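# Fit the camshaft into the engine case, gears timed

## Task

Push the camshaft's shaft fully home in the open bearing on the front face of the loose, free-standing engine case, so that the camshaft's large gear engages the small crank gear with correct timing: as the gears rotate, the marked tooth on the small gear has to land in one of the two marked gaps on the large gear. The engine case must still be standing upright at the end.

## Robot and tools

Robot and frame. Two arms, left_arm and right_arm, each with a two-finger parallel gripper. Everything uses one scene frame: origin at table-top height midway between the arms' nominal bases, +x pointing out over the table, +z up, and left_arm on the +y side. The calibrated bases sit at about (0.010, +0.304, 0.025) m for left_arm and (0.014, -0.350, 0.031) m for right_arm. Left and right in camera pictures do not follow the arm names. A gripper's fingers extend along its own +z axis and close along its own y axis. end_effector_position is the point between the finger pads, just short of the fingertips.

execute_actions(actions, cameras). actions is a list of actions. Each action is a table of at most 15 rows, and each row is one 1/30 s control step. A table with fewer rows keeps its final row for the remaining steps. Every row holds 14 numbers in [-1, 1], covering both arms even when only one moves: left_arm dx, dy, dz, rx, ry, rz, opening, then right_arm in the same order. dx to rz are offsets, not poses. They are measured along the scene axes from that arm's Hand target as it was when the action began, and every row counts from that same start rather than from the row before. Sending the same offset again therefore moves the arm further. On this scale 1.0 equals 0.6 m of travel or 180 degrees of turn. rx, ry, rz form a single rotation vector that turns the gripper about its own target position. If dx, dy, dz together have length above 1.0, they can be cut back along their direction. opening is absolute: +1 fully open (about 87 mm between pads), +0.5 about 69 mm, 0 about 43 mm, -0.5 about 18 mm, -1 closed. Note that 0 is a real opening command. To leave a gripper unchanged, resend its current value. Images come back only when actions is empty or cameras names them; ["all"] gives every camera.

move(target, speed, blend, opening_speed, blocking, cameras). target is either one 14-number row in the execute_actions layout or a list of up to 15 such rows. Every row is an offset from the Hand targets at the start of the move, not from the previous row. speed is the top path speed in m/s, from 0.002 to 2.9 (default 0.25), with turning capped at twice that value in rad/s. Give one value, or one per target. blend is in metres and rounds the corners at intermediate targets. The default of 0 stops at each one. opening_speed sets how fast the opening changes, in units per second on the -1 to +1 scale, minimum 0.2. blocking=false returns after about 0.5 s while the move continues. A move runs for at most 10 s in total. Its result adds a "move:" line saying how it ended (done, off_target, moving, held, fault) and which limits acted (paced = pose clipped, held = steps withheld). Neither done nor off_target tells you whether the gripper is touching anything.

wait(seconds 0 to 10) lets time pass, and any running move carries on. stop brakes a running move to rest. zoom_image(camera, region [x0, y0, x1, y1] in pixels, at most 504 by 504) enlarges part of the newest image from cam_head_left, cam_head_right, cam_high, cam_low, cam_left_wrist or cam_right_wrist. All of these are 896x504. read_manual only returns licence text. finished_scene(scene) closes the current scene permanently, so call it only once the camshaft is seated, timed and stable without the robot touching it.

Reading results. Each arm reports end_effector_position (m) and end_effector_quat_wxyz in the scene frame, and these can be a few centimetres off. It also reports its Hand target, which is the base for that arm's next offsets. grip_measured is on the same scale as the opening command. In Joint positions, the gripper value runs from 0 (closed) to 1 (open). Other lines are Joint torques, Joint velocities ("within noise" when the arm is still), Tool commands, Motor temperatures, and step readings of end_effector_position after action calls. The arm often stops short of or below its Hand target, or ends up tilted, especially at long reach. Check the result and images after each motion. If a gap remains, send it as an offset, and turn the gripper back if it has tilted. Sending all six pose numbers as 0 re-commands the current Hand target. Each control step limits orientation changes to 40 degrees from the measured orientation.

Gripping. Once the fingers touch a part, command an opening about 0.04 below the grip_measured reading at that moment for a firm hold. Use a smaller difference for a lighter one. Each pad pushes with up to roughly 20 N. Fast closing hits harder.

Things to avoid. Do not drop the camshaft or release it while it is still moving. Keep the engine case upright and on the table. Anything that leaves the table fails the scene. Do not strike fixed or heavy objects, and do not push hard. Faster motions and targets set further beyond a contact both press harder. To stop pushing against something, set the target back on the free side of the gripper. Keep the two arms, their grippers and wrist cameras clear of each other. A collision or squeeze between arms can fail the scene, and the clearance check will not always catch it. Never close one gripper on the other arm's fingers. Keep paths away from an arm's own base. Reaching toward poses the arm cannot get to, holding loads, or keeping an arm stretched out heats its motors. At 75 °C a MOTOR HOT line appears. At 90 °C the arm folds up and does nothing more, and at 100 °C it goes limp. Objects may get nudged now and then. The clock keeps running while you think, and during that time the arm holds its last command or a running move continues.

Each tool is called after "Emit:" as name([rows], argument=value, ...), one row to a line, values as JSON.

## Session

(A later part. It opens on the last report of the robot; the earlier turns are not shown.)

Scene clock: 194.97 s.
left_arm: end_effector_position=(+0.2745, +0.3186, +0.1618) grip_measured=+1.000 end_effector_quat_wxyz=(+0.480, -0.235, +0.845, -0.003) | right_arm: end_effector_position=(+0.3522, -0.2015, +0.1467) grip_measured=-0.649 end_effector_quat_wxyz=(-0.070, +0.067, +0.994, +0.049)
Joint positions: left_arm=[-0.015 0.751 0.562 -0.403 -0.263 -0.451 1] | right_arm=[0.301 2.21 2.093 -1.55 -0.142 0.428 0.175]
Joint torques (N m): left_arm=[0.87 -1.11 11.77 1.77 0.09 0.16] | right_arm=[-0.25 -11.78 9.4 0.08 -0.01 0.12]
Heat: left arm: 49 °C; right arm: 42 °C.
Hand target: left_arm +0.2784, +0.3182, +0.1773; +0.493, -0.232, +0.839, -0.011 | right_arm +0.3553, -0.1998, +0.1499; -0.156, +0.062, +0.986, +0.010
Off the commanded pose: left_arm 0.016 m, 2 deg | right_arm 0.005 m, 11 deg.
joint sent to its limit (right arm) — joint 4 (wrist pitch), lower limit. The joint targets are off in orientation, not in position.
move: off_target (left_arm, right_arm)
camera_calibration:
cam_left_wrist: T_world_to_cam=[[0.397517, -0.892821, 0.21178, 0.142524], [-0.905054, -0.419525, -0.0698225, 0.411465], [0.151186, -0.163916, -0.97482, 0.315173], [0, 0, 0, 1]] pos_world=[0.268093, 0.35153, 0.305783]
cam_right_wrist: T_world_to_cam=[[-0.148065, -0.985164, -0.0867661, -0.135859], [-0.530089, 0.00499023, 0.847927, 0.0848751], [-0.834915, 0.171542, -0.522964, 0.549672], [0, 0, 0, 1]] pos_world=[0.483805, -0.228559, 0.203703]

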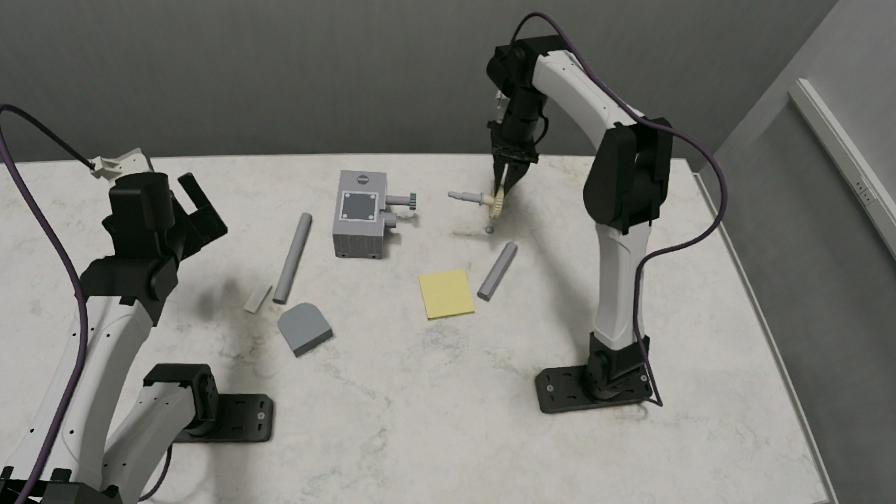

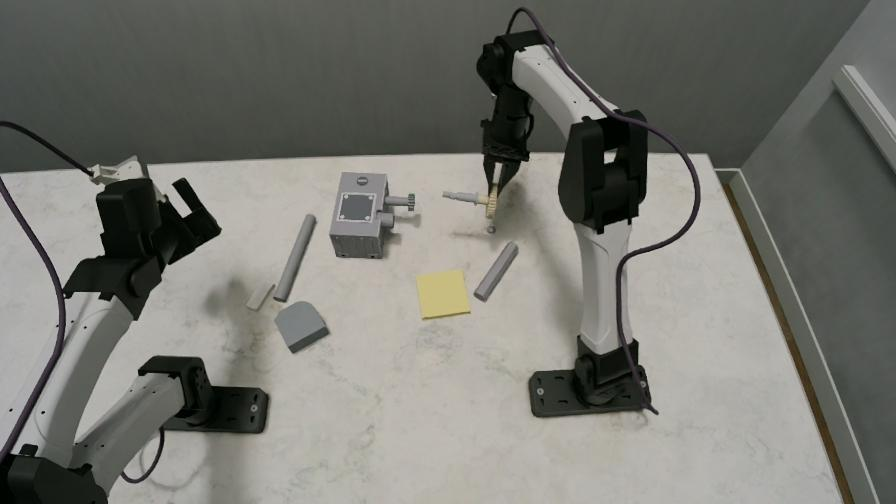

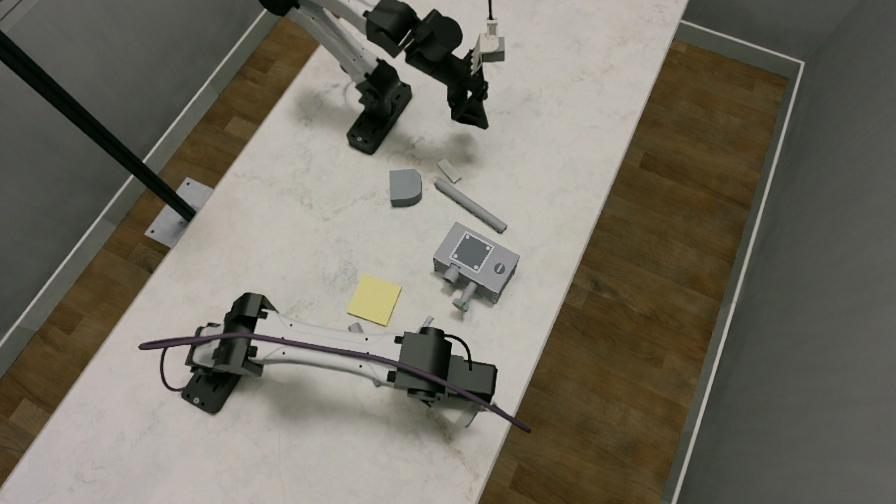

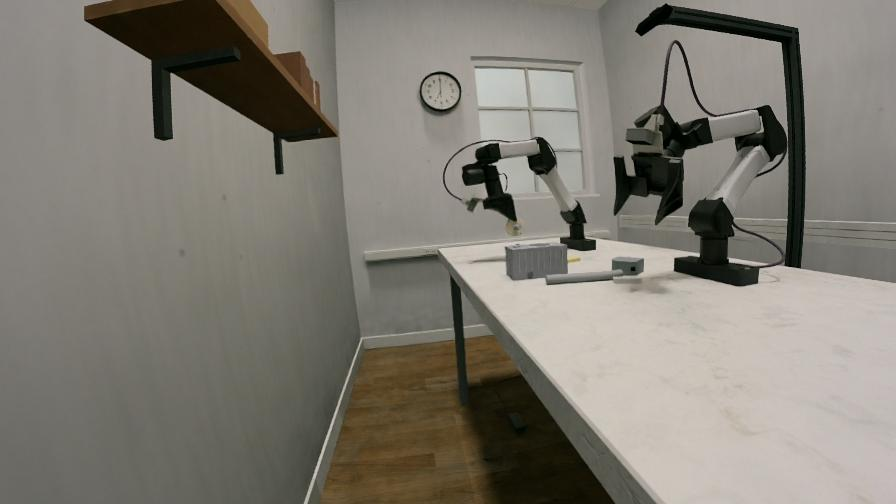

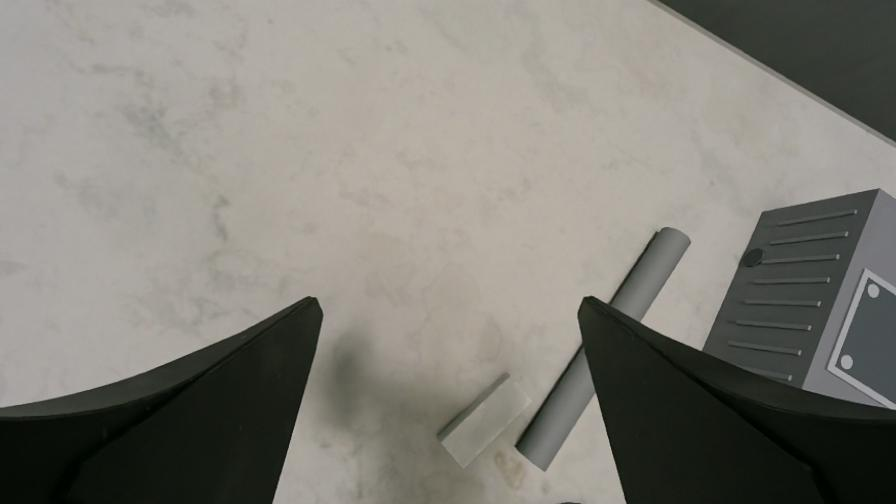

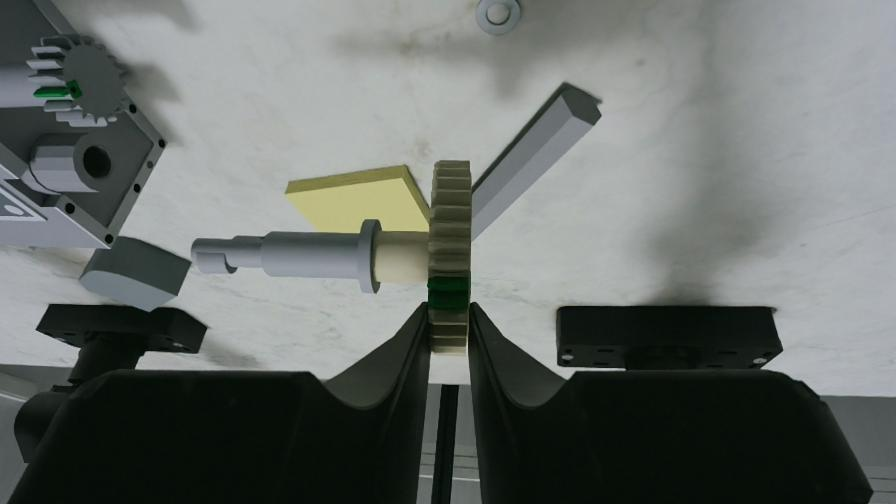

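Emit:
zoom_image(camera="cam_right_wrist", region=[0, 0, 200, 250])

Emit:
zoom_image(camera="cam_right_wrist", region=[390, 140, 510, 360])

Emit:
zoom_image(camera="cam_high", region=[420, 210, 530, 320])

Scaled by 2.016.

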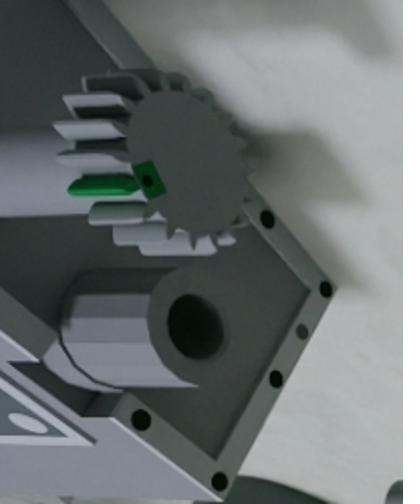

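Scaled by 2.291.

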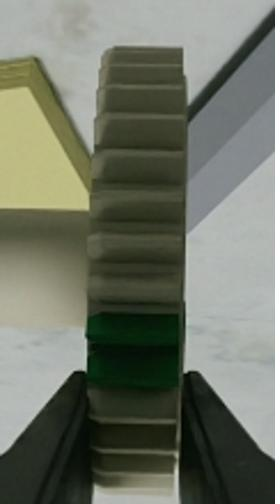

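Scaled by 4.582.

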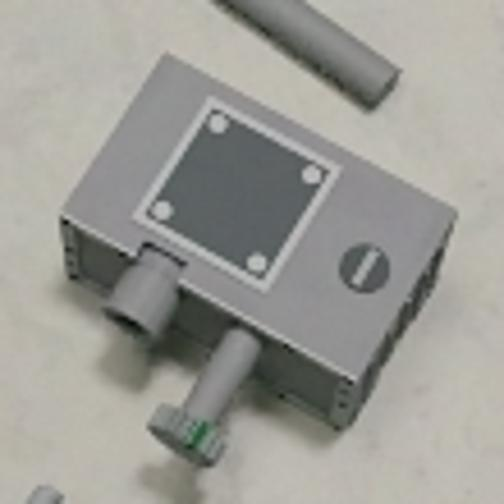

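Emit:
move(target=[0,0,0,0,0,0,1,-0.019,0.103,-0.081,-0.0097,-0.099,0.019,-0.9], speed=0.2, cameras=["cam_right_wrist","cam_head_left","cam_high"])

Emit:
zoom_image(camera="cam_right_wrist", region=[0, 40, 200, 240])

Emit:
zoom_image(camera="cam_head_left", region=[340, 150, 540, 270])

Scene clock: 246.37 s.
left_arm: end_effector_position=(+0.2745, +0.3186, +0.1618) grip_measured=+1.000 end_effector_quat_wxyz=(+0.480, -0.235, +0.845, -0.003) | right_arm: end_effector_position=(+0.3409, -0.1377, +0.0973) grip_measured=-0.649 end_effector_quat_wxyz=(-0.010, +0.025, +1.000, -0.005)
Joint positions: left_arm=[-0.015 0.751 0.562 -0.403 -0.263 -0.451 1] | right_arm=[0.518 2.21 1.929 -1.313 -0.002 0.567 0.175]
Joint torques (N m): left_arm=[0.85 -1.16 11.71 1.78 0.07 0.17] | right_arm=[-0.49 -14.83 5.89 0.44 0.1 0.12]
Motor temperatures (°C): left_arm=[20 27 50 35 22 23 22] | right_arm=[23 44 34 24 19 23 21]
Heat: left arm: 50 °C; right arm: 44 °C.
Hand target: left_arm +0.2784, +0.3182, +0.1773; +0.493, -0.232, +0.839, -0.011 | right_arm +0.3438, -0.1380, +0.1012; -0.001, +0.033, +0.999, -0.001
Off the commanded pose: left_arm 0.016 m, 2 deg | right_arm 0.005 m, 2 deg.
move: off_target (left_arm)
camera_calibration:
cam_right_wrist: T_world_to_cam=[[-0.0576312, -0.998282, 0.0105263, -0.121097], [-0.626941, 0.044395, 0.7778, 0.165689], [-0.776932, 0.0382262, -0.628423, 0.475651], [0, 0, 0, 1]] pos_world=[0.466447, -0.146427, 0.171311]
Images, in order (width x height): cam_head_left 896x504, cam_high 896x504, cam_right_wrist 896x504.

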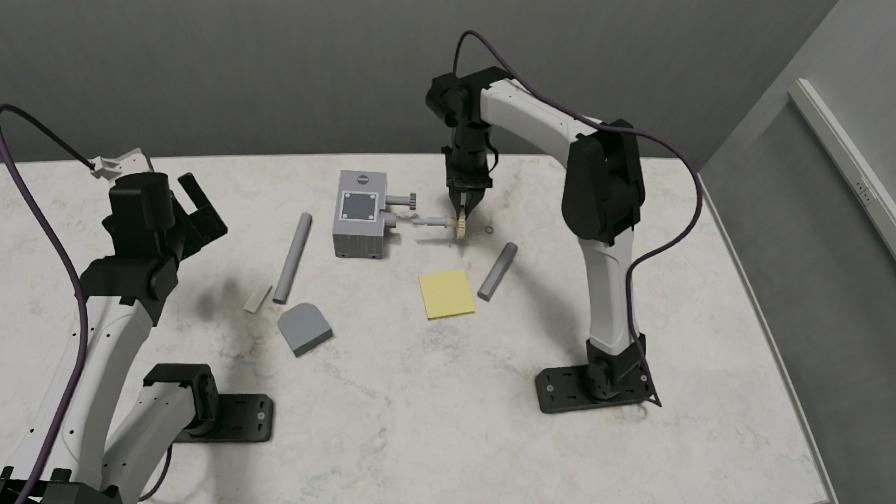

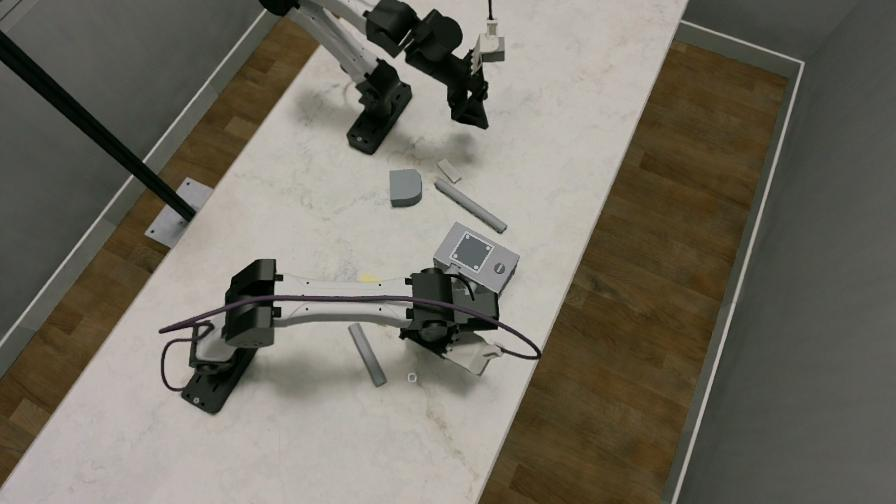

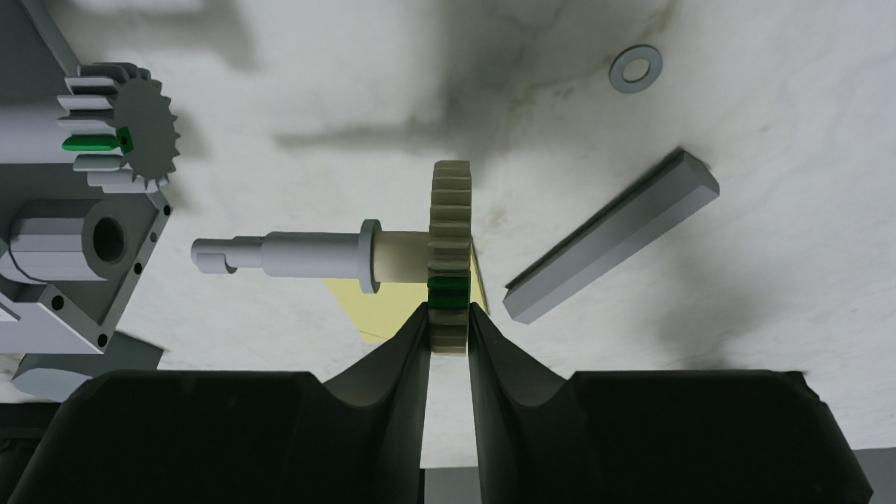

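Scaled by 2.520.

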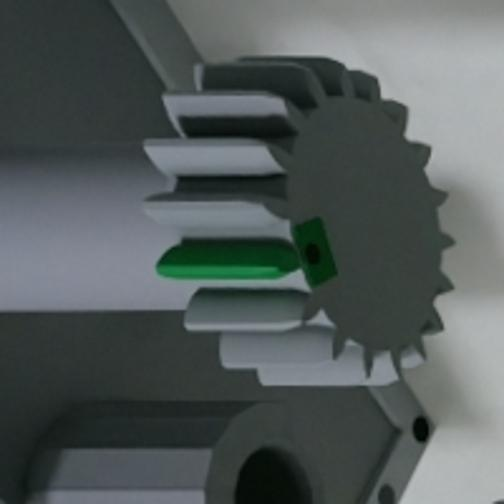

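Scaled by 2.520.

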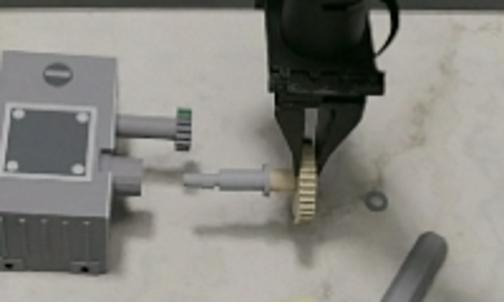

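Emit:
move(target=[0,0,0,0,0,0,1,0.0075,0.037,-0.006,0,0,0,-0.9], speed=0.1, cameras=["cam_right_wrist","cam_head_left","cam_head_right"])

Emit:
zoom_image(camera="cam_right_wrist", region=[0, 40, 300, 340])

Emit:
zoom_image(camera="cam_head_left", region=[370, 180, 490, 260])

Emit:
zoom_image(camera="cam_head_right", region=[370, 180, 490, 260])

Scene clock: 285.30 s.
left_arm: end_effector_position=(+0.2745, +0.3186, +0.1618) grip_measured=+1.000 end_effector_quat_wxyz=(+0.480, -0.235, +0.845, -0.003) | right_arm: end_effector_position=(+0.3444, -0.1194, +0.0946) grip_measured=-0.649 end_effector_quat_wxyz=(-0.004, +0.028, +1.000, -0.003)
Joint positions: left_arm=[-0.015 0.751 0.562 -0.403 -0.263 -0.451 1] | right_arm=[0.551 2.253 1.991 -1.319 0 0.606 0.175]
Joint torques (N m): left_arm=[0.87 -1.18 11.71 1.78 0.07 0.15] | right_arm=[-0.06 -12.55 9.78 0.24 0.11 0.13]
Motor temperatures (°C): left_arm=[20 27 51 35 22 23 22] | right_arm=[23 50 33 23 19 23 21]
Heat: left arm: 51 °C; right arm: 50 °C.
Hand target: left_arm +0.2784, +0.3182, +0.1773; +0.493, -0.232, +0.839, -0.011 | right_arm +0.3483, -0.1158, +0.0976; -0.001, +0.033, +0.999, -0.001
Off the commanded pose: left_arm 0.016 m, 2 deg | right_arm 0.006 m, 1 deg.
move: off_target (left_arm)
camera_calibration:
cam_right_wrist: T_world_to_cam=[[-0.0634217, -0.997971, 0.00554572, -0.10006], [-0.636001, 0.0446993, 0.770393, 0.173056], [-0.769078, 0.0453325, -0.637545, 0.474891], [0, 0, 0, 1]] pos_world=[0.468946, -0.129121, 0.169998]
Images, in order (width x height): cam_head_left 896x504, cam_head_right 896x504, cam_right_wrist 896x504.

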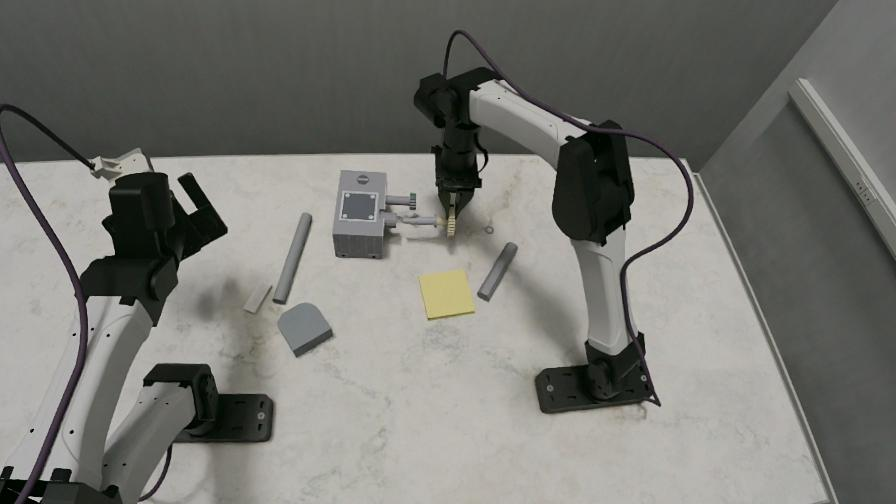

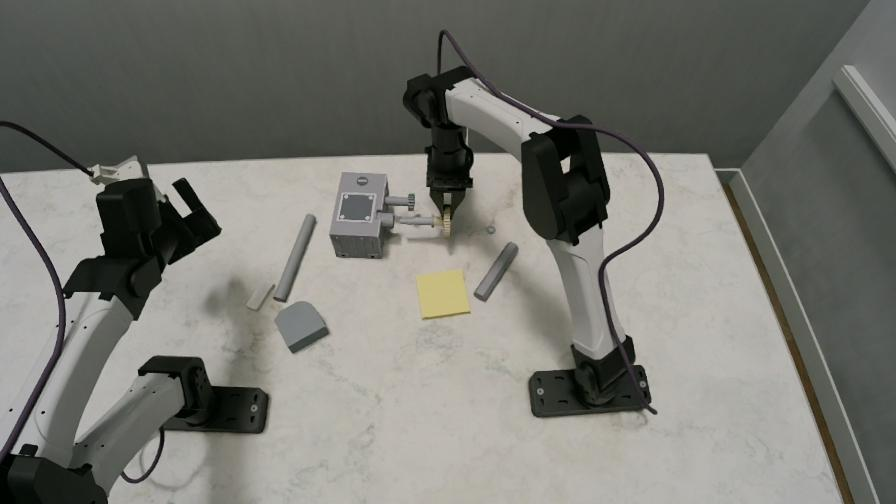

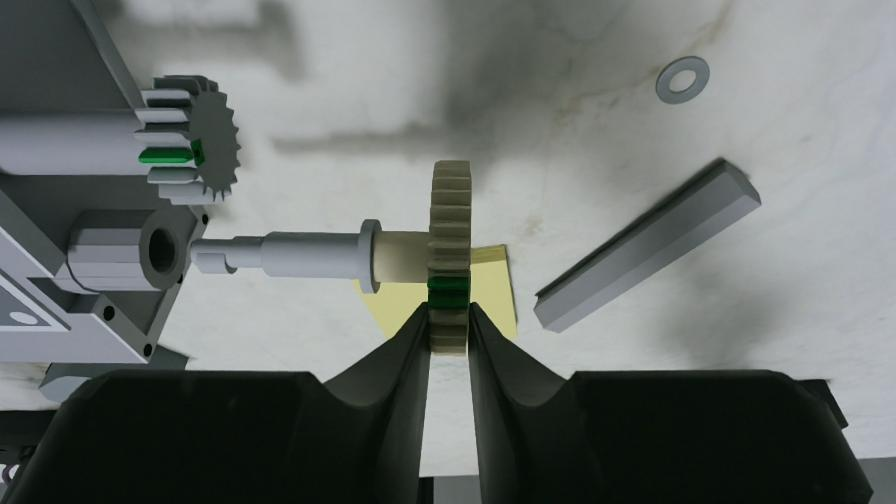

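Scaled by 1.680.

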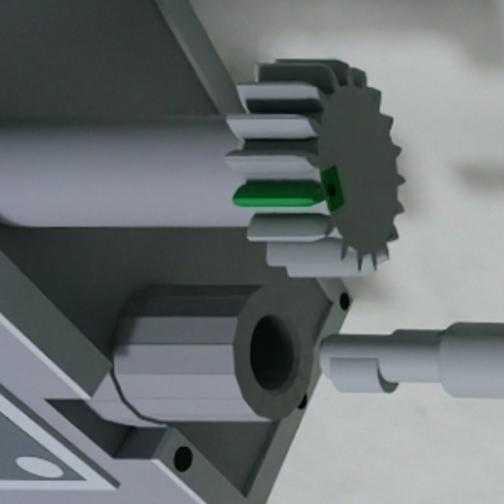

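Scaled by 4.200.

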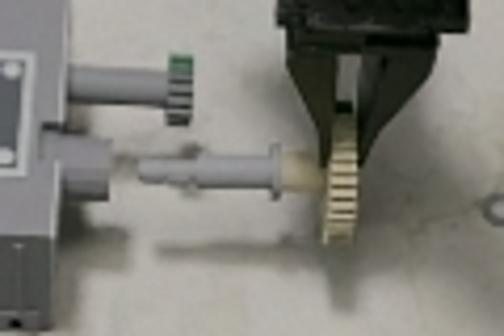

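Scaled by 4.200.

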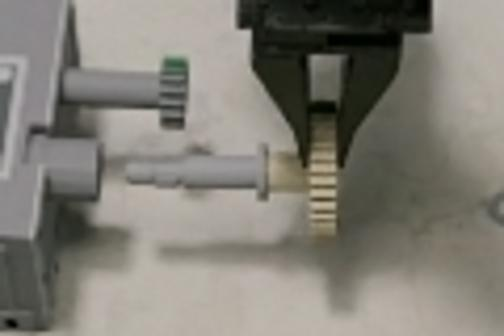

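Emit:
move(target=[0,0,0,0,0,0,1,0.005,0.012,-0.003,0,0,0,-0.9], speed=0.08, cameras=["cam_right_wrist","cam_head_left","cam_head_right"])

Emit:
zoom_image(camera="cam_right_wrist", region=[80, 140, 280, 340])

Emit:
zoom_image(camera="cam_head_left", region=[370, 190, 470, 250])

Emit:
zoom_image(camera="cam_head_right", region=[370, 190, 470, 250])

Scene clock: 303.63 s.
left_arm: end_effector_position=(+0.2745, +0.3186, +0.1618) grip_measured=+1.000 end_effector_quat_wxyz=(+0.480, -0.235, +0.845, -0.003) | right_arm: end_effector_position=(+0.3482, -0.1134, +0.0932) grip_measured=-0.649 end_effector_quat_wxyz=(-0.004, +0.030, +1.000, -0.003)
Joint positions: left_arm=[-0.015 0.751 0.562 -0.403 -0.263 -0.451 1] | right_arm=[0.558 2.284 2.037 -1.334 0 0.616 0.175]
Joint torques (N m): left_arm=[0.88 -1.2 11.74 1.79 0.08 0.15] | right_arm=[0.17 -12.68 9.77 0.3 0.11 0.11]
Heat: left arm: 52 °C; right arm: 48 °C.
Hand target: left_arm +0.2784, +0.3182, +0.1773; +0.493, -0.232, +0.839, -0.011 | right_arm +0.3513, -0.1086, +0.0959; -0.001, +0.033, +0.999, +0.000
Off the commanded pose: left_arm 0.016 m, 2 deg | right_arm 0.006 m, 1 deg.
move: off_target (left_arm)
camera_calibration:
cam_right_wrist: T_world_to_cam=[[-0.0671831, -0.997726, 0.00546884, -0.0923949], [-0.636115, 0.0470551, 0.770158, 0.176667], [-0.768664, 0.0482629, -0.637829, 0.477015], [0, 0, 0, 1]] pos_world=[0.472837, -0.12352, 0.168698]
Images, in order (width x height): cam_head_left 896x504, cam_head_right 896x504, cam_right_wrist 896x504.

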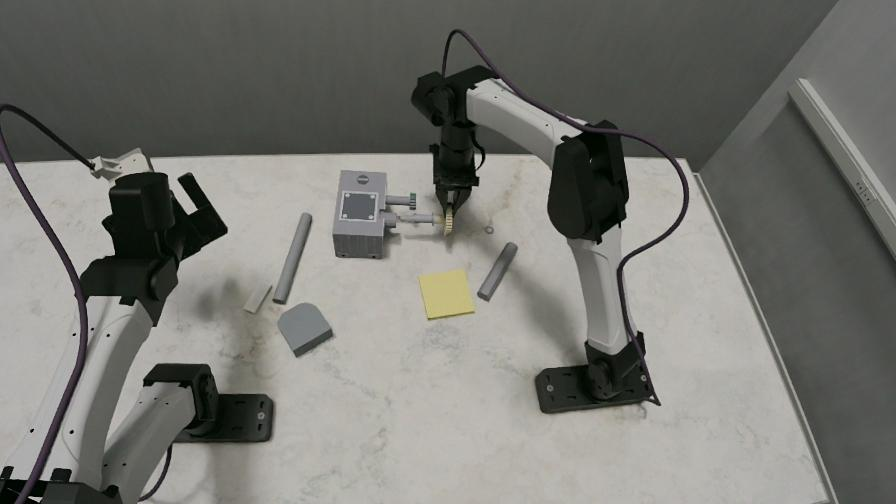

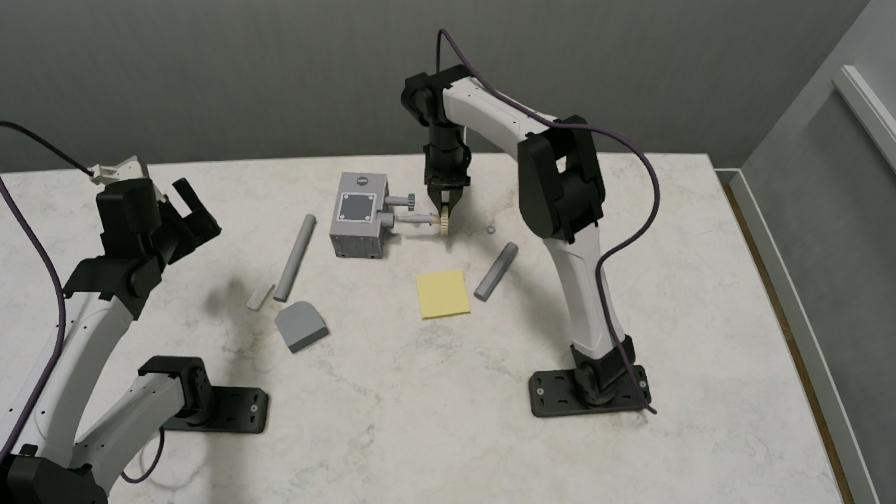

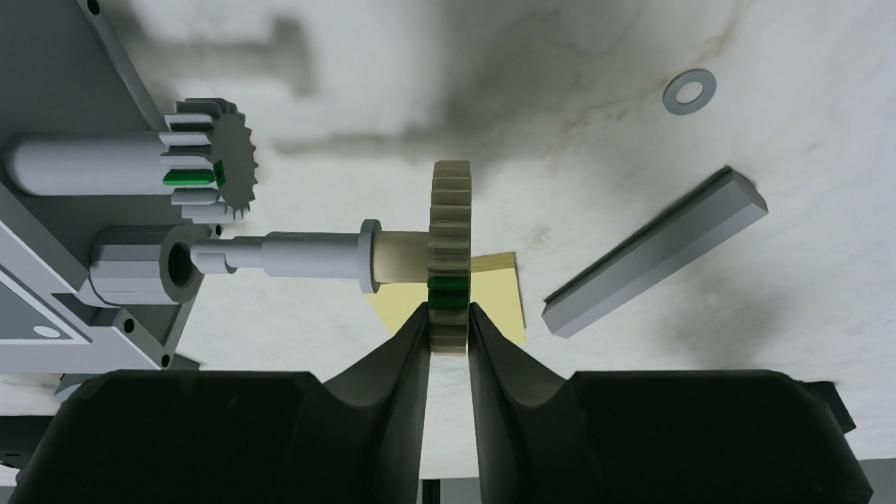

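Scaled by 2.520.

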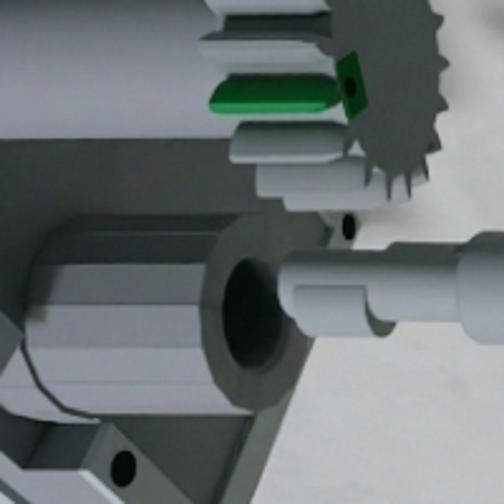

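Scaled by 5.040.

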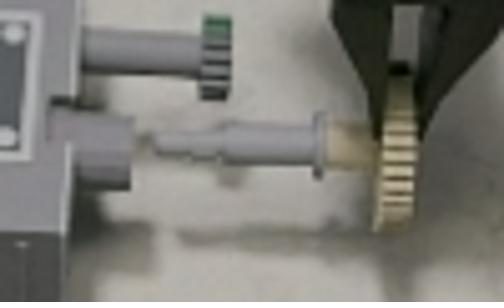

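Scaled by 5.040.

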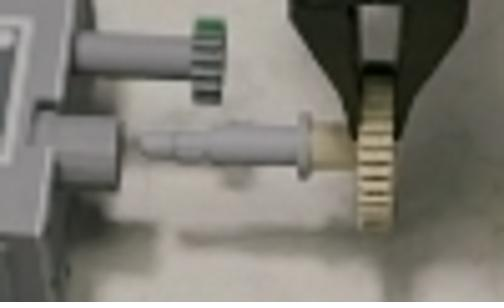

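Emit:
move(target=[0,0,0,0,0,0,1,-0.005,0.002,0,0,0,0,-0.9], speed=0.08, cameras=["cam_right_wrist","cam_head_left","cam_head_right"])

Emit:
zoom_image(camera="cam_right_wrist", region=[80, 140, 280, 340])

Emit:
zoom_image(camera="cam_head_left", region=[370, 190, 470, 250])

Emit:
zoom_image(camera="cam_head_right", region=[370, 190, 470, 250])

Scene clock: 316.23 s.
left_arm: end_effector_position=(+0.2745, +0.3186, +0.1618) grip_measured=+1.000 end_effector_quat_wxyz=(+0.480, -0.235, +0.845, -0.003) | right_arm: end_effector_position=(+0.3468, -0.1113, +0.0932) grip_measured=-0.649 end_effector_quat_wxyz=(-0.004, +0.030, +1.000, -0.003)
Joint positions: left_arm=[-0.015 0.751 0.562 -0.403 -0.263 -0.451 1] | right_arm=[0.564 2.284 2.037 -1.334 0 0.622 0.175]
Joint torques (N m): left_arm=[0.84 -1.13 11.7 1.78 0.08 0.18] | right_arm=[0.24 -13.52 8.36 0.32 0.11 0.13]
Heat: left arm: 52 °C; right arm: 50 °C.
Hand target: left_arm +0.2784, +0.3182, +0.1773; +0.493, -0.232, +0.839, -0.011 | right_arm +0.3484, -0.1074, +0.0959; -0.001, +0.033, +0.999, +0.000
Off the commanded pose: left_arm 0.016 m, 2 deg | right_arm 0.005 m, 1 deg.
move: off_target (left_arm)
camera_calibration:
cam_right_wrist: T_world_to_cam=[[-0.0672332, -0.997721, 0.00570443, -0.0904096], [-0.635887, 0.0472547, 0.770334, 0.175564], [-0.768848, 0.0481646, -0.637615, 0.475876], [0, 0, 0, 1]] pos_world=[0.471437, -0.12142, 0.168698]
Images, in order (width x height): cam_head_left 896x504, cam_head_right 896x504, cam_right_wrist 896x504.

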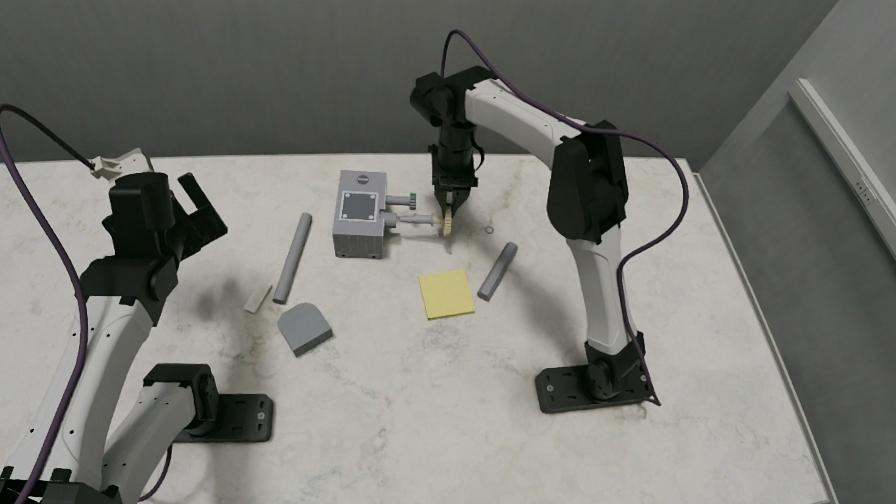

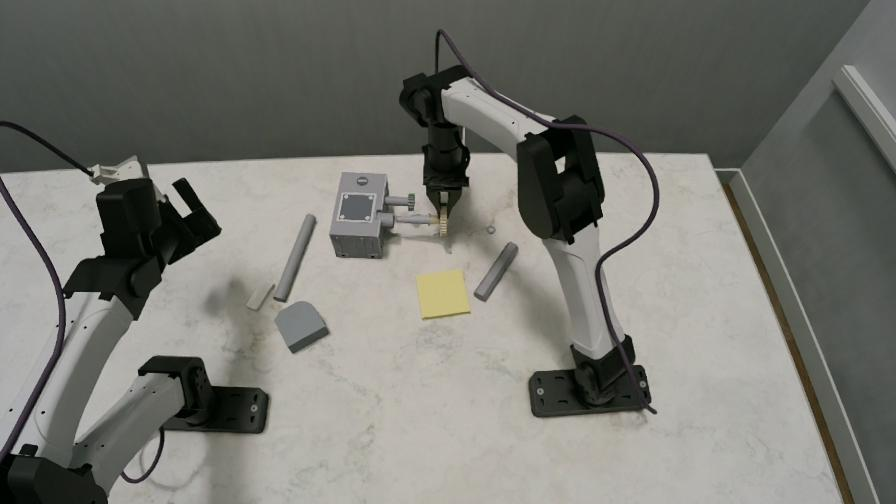

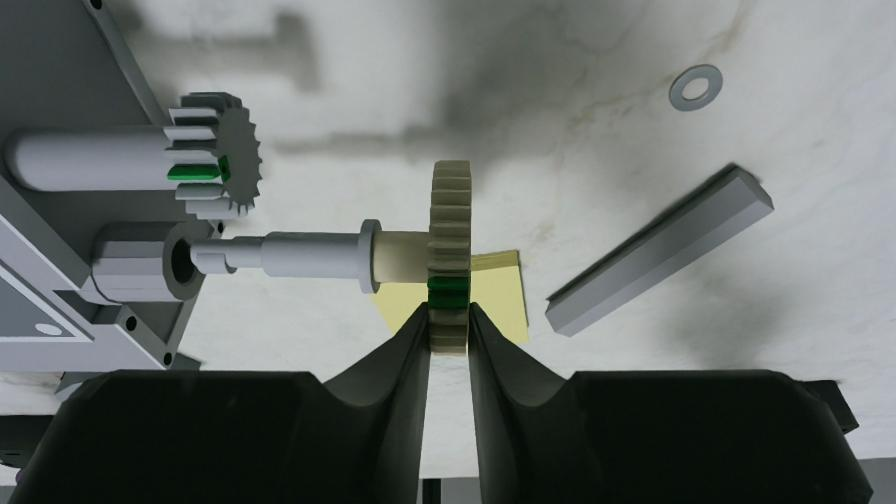

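Scaled by 2.520.

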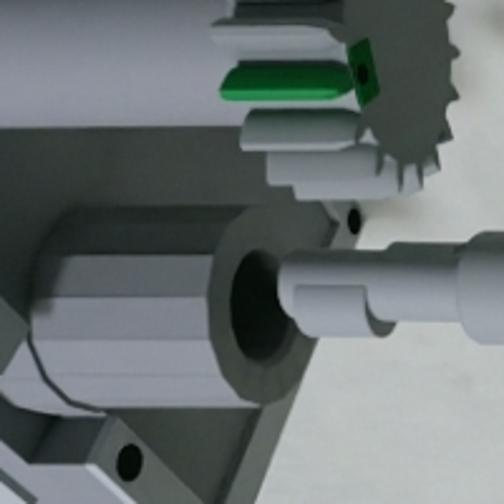

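Scaled by 5.040.

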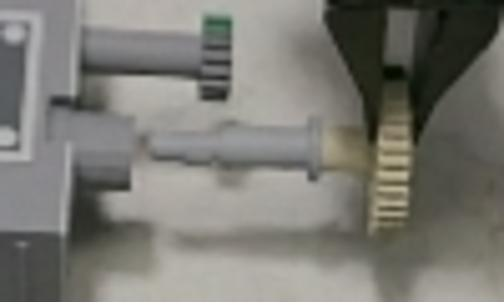

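Scaled by 5.040.

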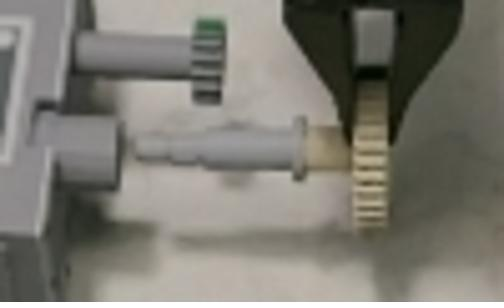

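Emit:
move(target=[0,0,0,0,0,0,1,-0.0038,0.006,0,0,0,0,-0.9], speed=0.08, cameras=["cam_right_wrist","cam_head_left","cam_head_right"])

Emit:
zoom_image(camera="cam_right_wrist", region=[80, 140, 280, 340])

Emit:
zoom_image(camera="cam_head_left", region=[370, 190, 470, 250])

Emit:
zoom_image(camera="cam_head_right", region=[370, 190, 470, 250])

Scene clock: 325.53 s.
left_arm: end_effector_position=(+0.2745, +0.3186, +0.1618) grip_measured=+1.000 end_effector_quat_wxyz=(+0.480, -0.235, +0.845, -0.003) | right_arm: end_effector_position=(+0.3444, -0.1076, +0.0932) grip_measured=-0.649 end_effector_quat_wxyz=(-0.004, +0.029, +1.000, -0.003)
Joint positions: left_arm=[-0.015 0.751 0.562 -0.403 -0.263 -0.451 1] | right_arm=[0.574 2.284 2.037 -1.334 0 0.631 0.175]
Joint torques (N m): left_arm=[0.9 -1.13 11.69 1.78 0.07 0.17] | right_arm=[0.28 -13.52 8.36 0.31 0.11 0.16]
Heat: left arm: 52 °C; right arm: 52 °C.
Hand target: left_arm +0.2784, +0.3182, +0.1773; +0.493, -0.232, +0.839, -0.011 | right_arm +0.3461, -0.1038, +0.0959; -0.001, +0.033, +0.999, +0.000
Off the commanded pose: left_arm 0.016 m, 2 deg | right_arm 0.005 m, 1 deg.
move: off_target (left_arm)
camera_calibration:
cam_right_wrist: T_world_to_cam=[[-0.0664443, -0.997773, 0.00585272, -0.0871809], [-0.635939, 0.0468674, 0.770314, 0.173842], [-0.768873, 0.047461, -0.637637, 0.473783], [0, 0, 0, 1]] pos_world=[0.469039, -0.117621, 0.168699]
Images, in order (width x height): cam_head_left 896x504, cam_head_right 896x504, cam_right_wrist 896x504.

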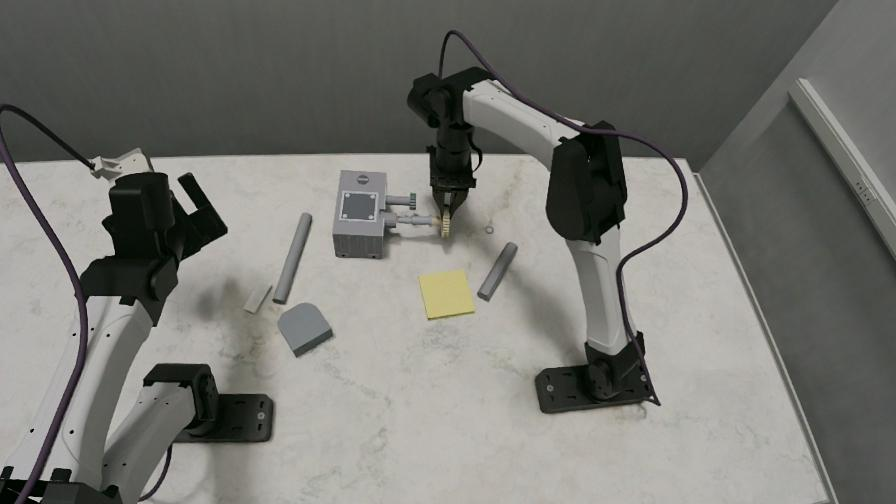

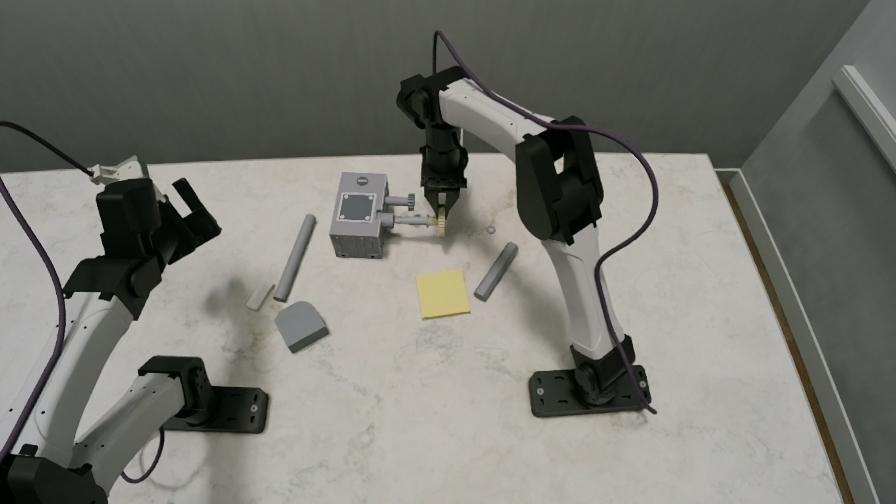

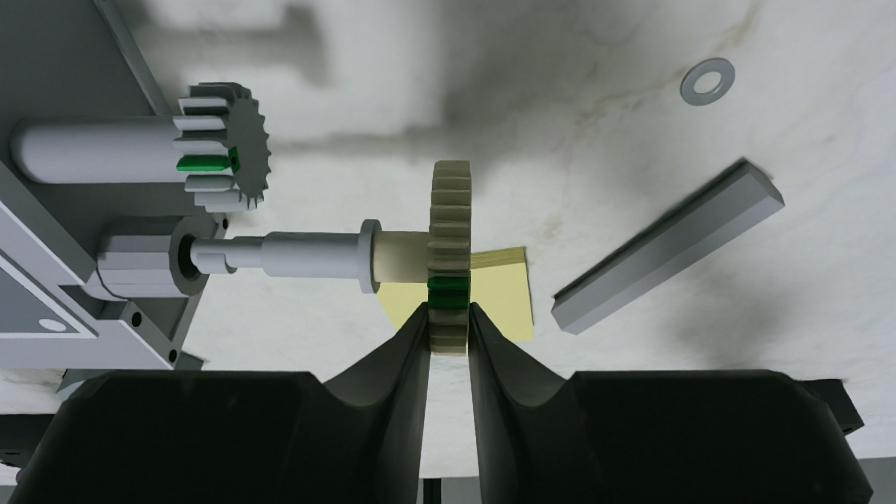

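Scaled by 2.520.

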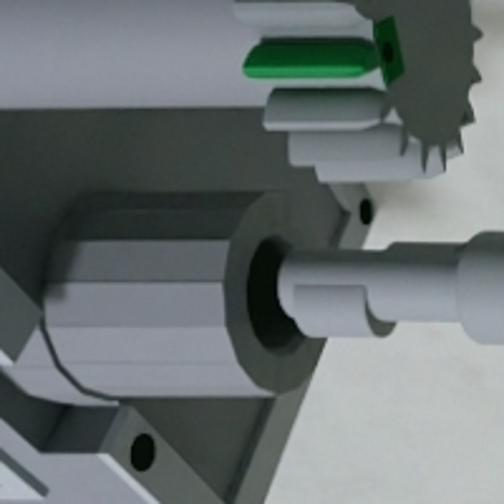

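Scaled by 5.040.

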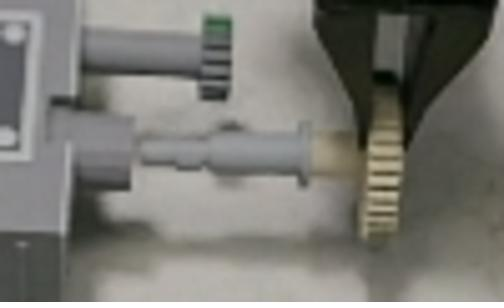

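Scaled by 5.040.

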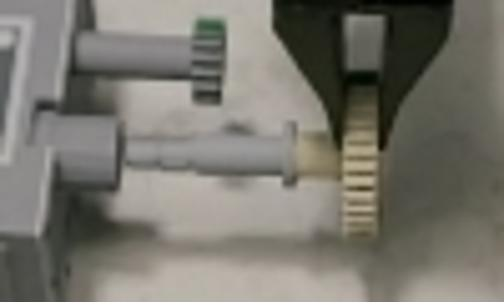

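Emit:
move(target=[0,0,0,0,0,0,1,0.0025,0.04,0,0,0,0,-0.9], speed=0.05, cameras=["cam_right_wrist","cam_head_left"])

Emit:
zoom_image(camera="cam_right_wrist", region=[80, 60, 400, 340])

Emit:
zoom_image(camera="cam_head_left", region=[370, 190, 470, 250])

Scene clock: 336.30 s.
left_arm: end_effector_position=(+0.2745, +0.3186, +0.1618) grip_measured=+1.000 end_effector_quat_wxyz=(+0.480, -0.235, +0.845, -0.003) | right_arm: end_effector_position=(+0.3456, -0.0835, +0.0934) grip_measured=-0.649 end_effector_quat_wxyz=(-0.002, +0.029, +1.000, -0.002)
Joint positions: left_arm=[-0.015 0.751 0.562 -0.403 -0.263 -0.451 1] | right_arm=[0.617 2.353 2.157 -1.38 0.001 0.675 0.175]
Joint torques (N m): left_arm=[0.91 -1.2 11.74 1.79 0.06 0.14] | right_arm=[0.06 -13.19 9.77 0.25 0.08 0.11]
Heat: left arm: 53 °C; right arm: 53 °C.
Hand target: left_arm +0.2784, +0.3182, +0.1773; +0.493, -0.232, +0.839, -0.011 | right_arm +0.3476, -0.0797, +0.0960; -0.001, +0.033, +0.999, +0.000
Off the commanded pose: left_arm 0.016 m, 2 deg | right_arm 0.005 m, 0 deg.
move: off_target (left_arm)
camera_calibration:
cam_right_wrist: T_world_to_cam=[[-0.0664473, -0.997782, 0.00396417, -0.0628698], [-0.639751, 0.0456524, 0.767225, 0.174754], [-0.765704, 0.0484439, -0.641366, 0.472928], [0, 0, 0, 1]] pos_world=[0.469744, -0.0936188, 0.169494]
Images, in order (width x height): cam_head_left 896x504, cam_right_wrist 896x504.

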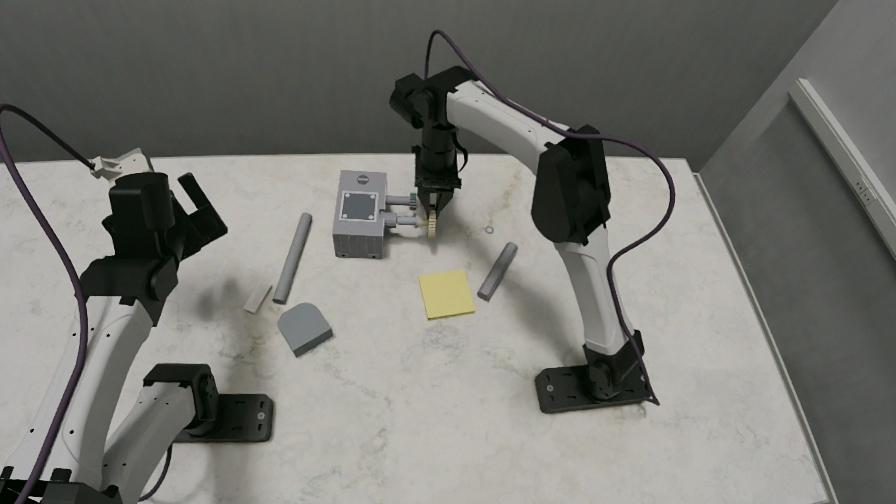

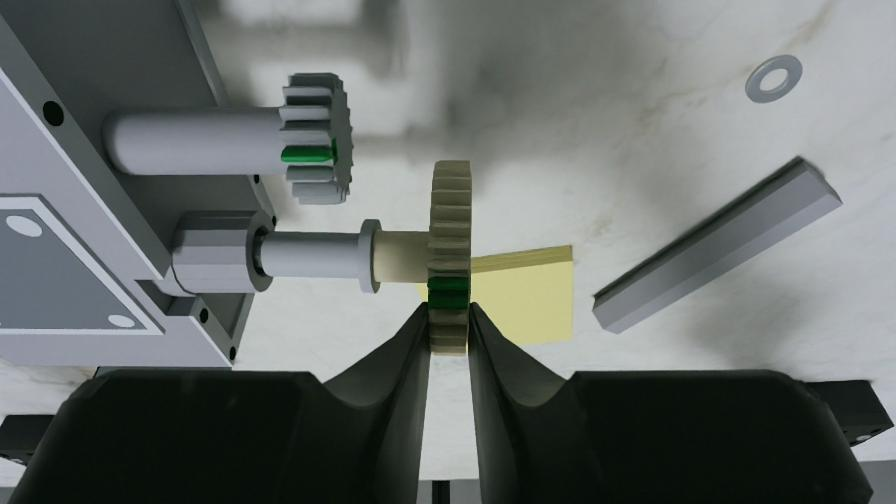

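Scaled by 1.575.

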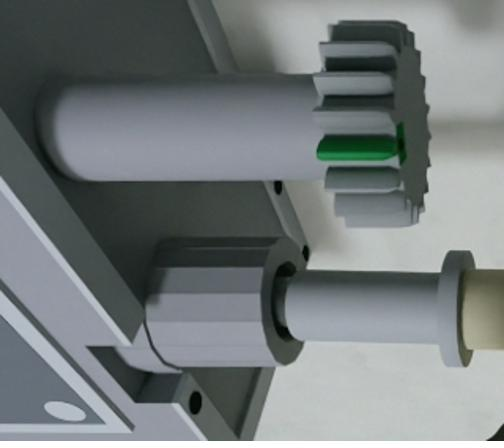

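Scaled by 5.040.

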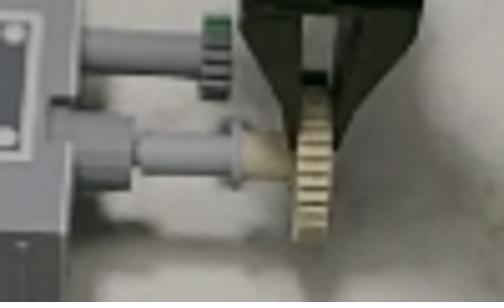

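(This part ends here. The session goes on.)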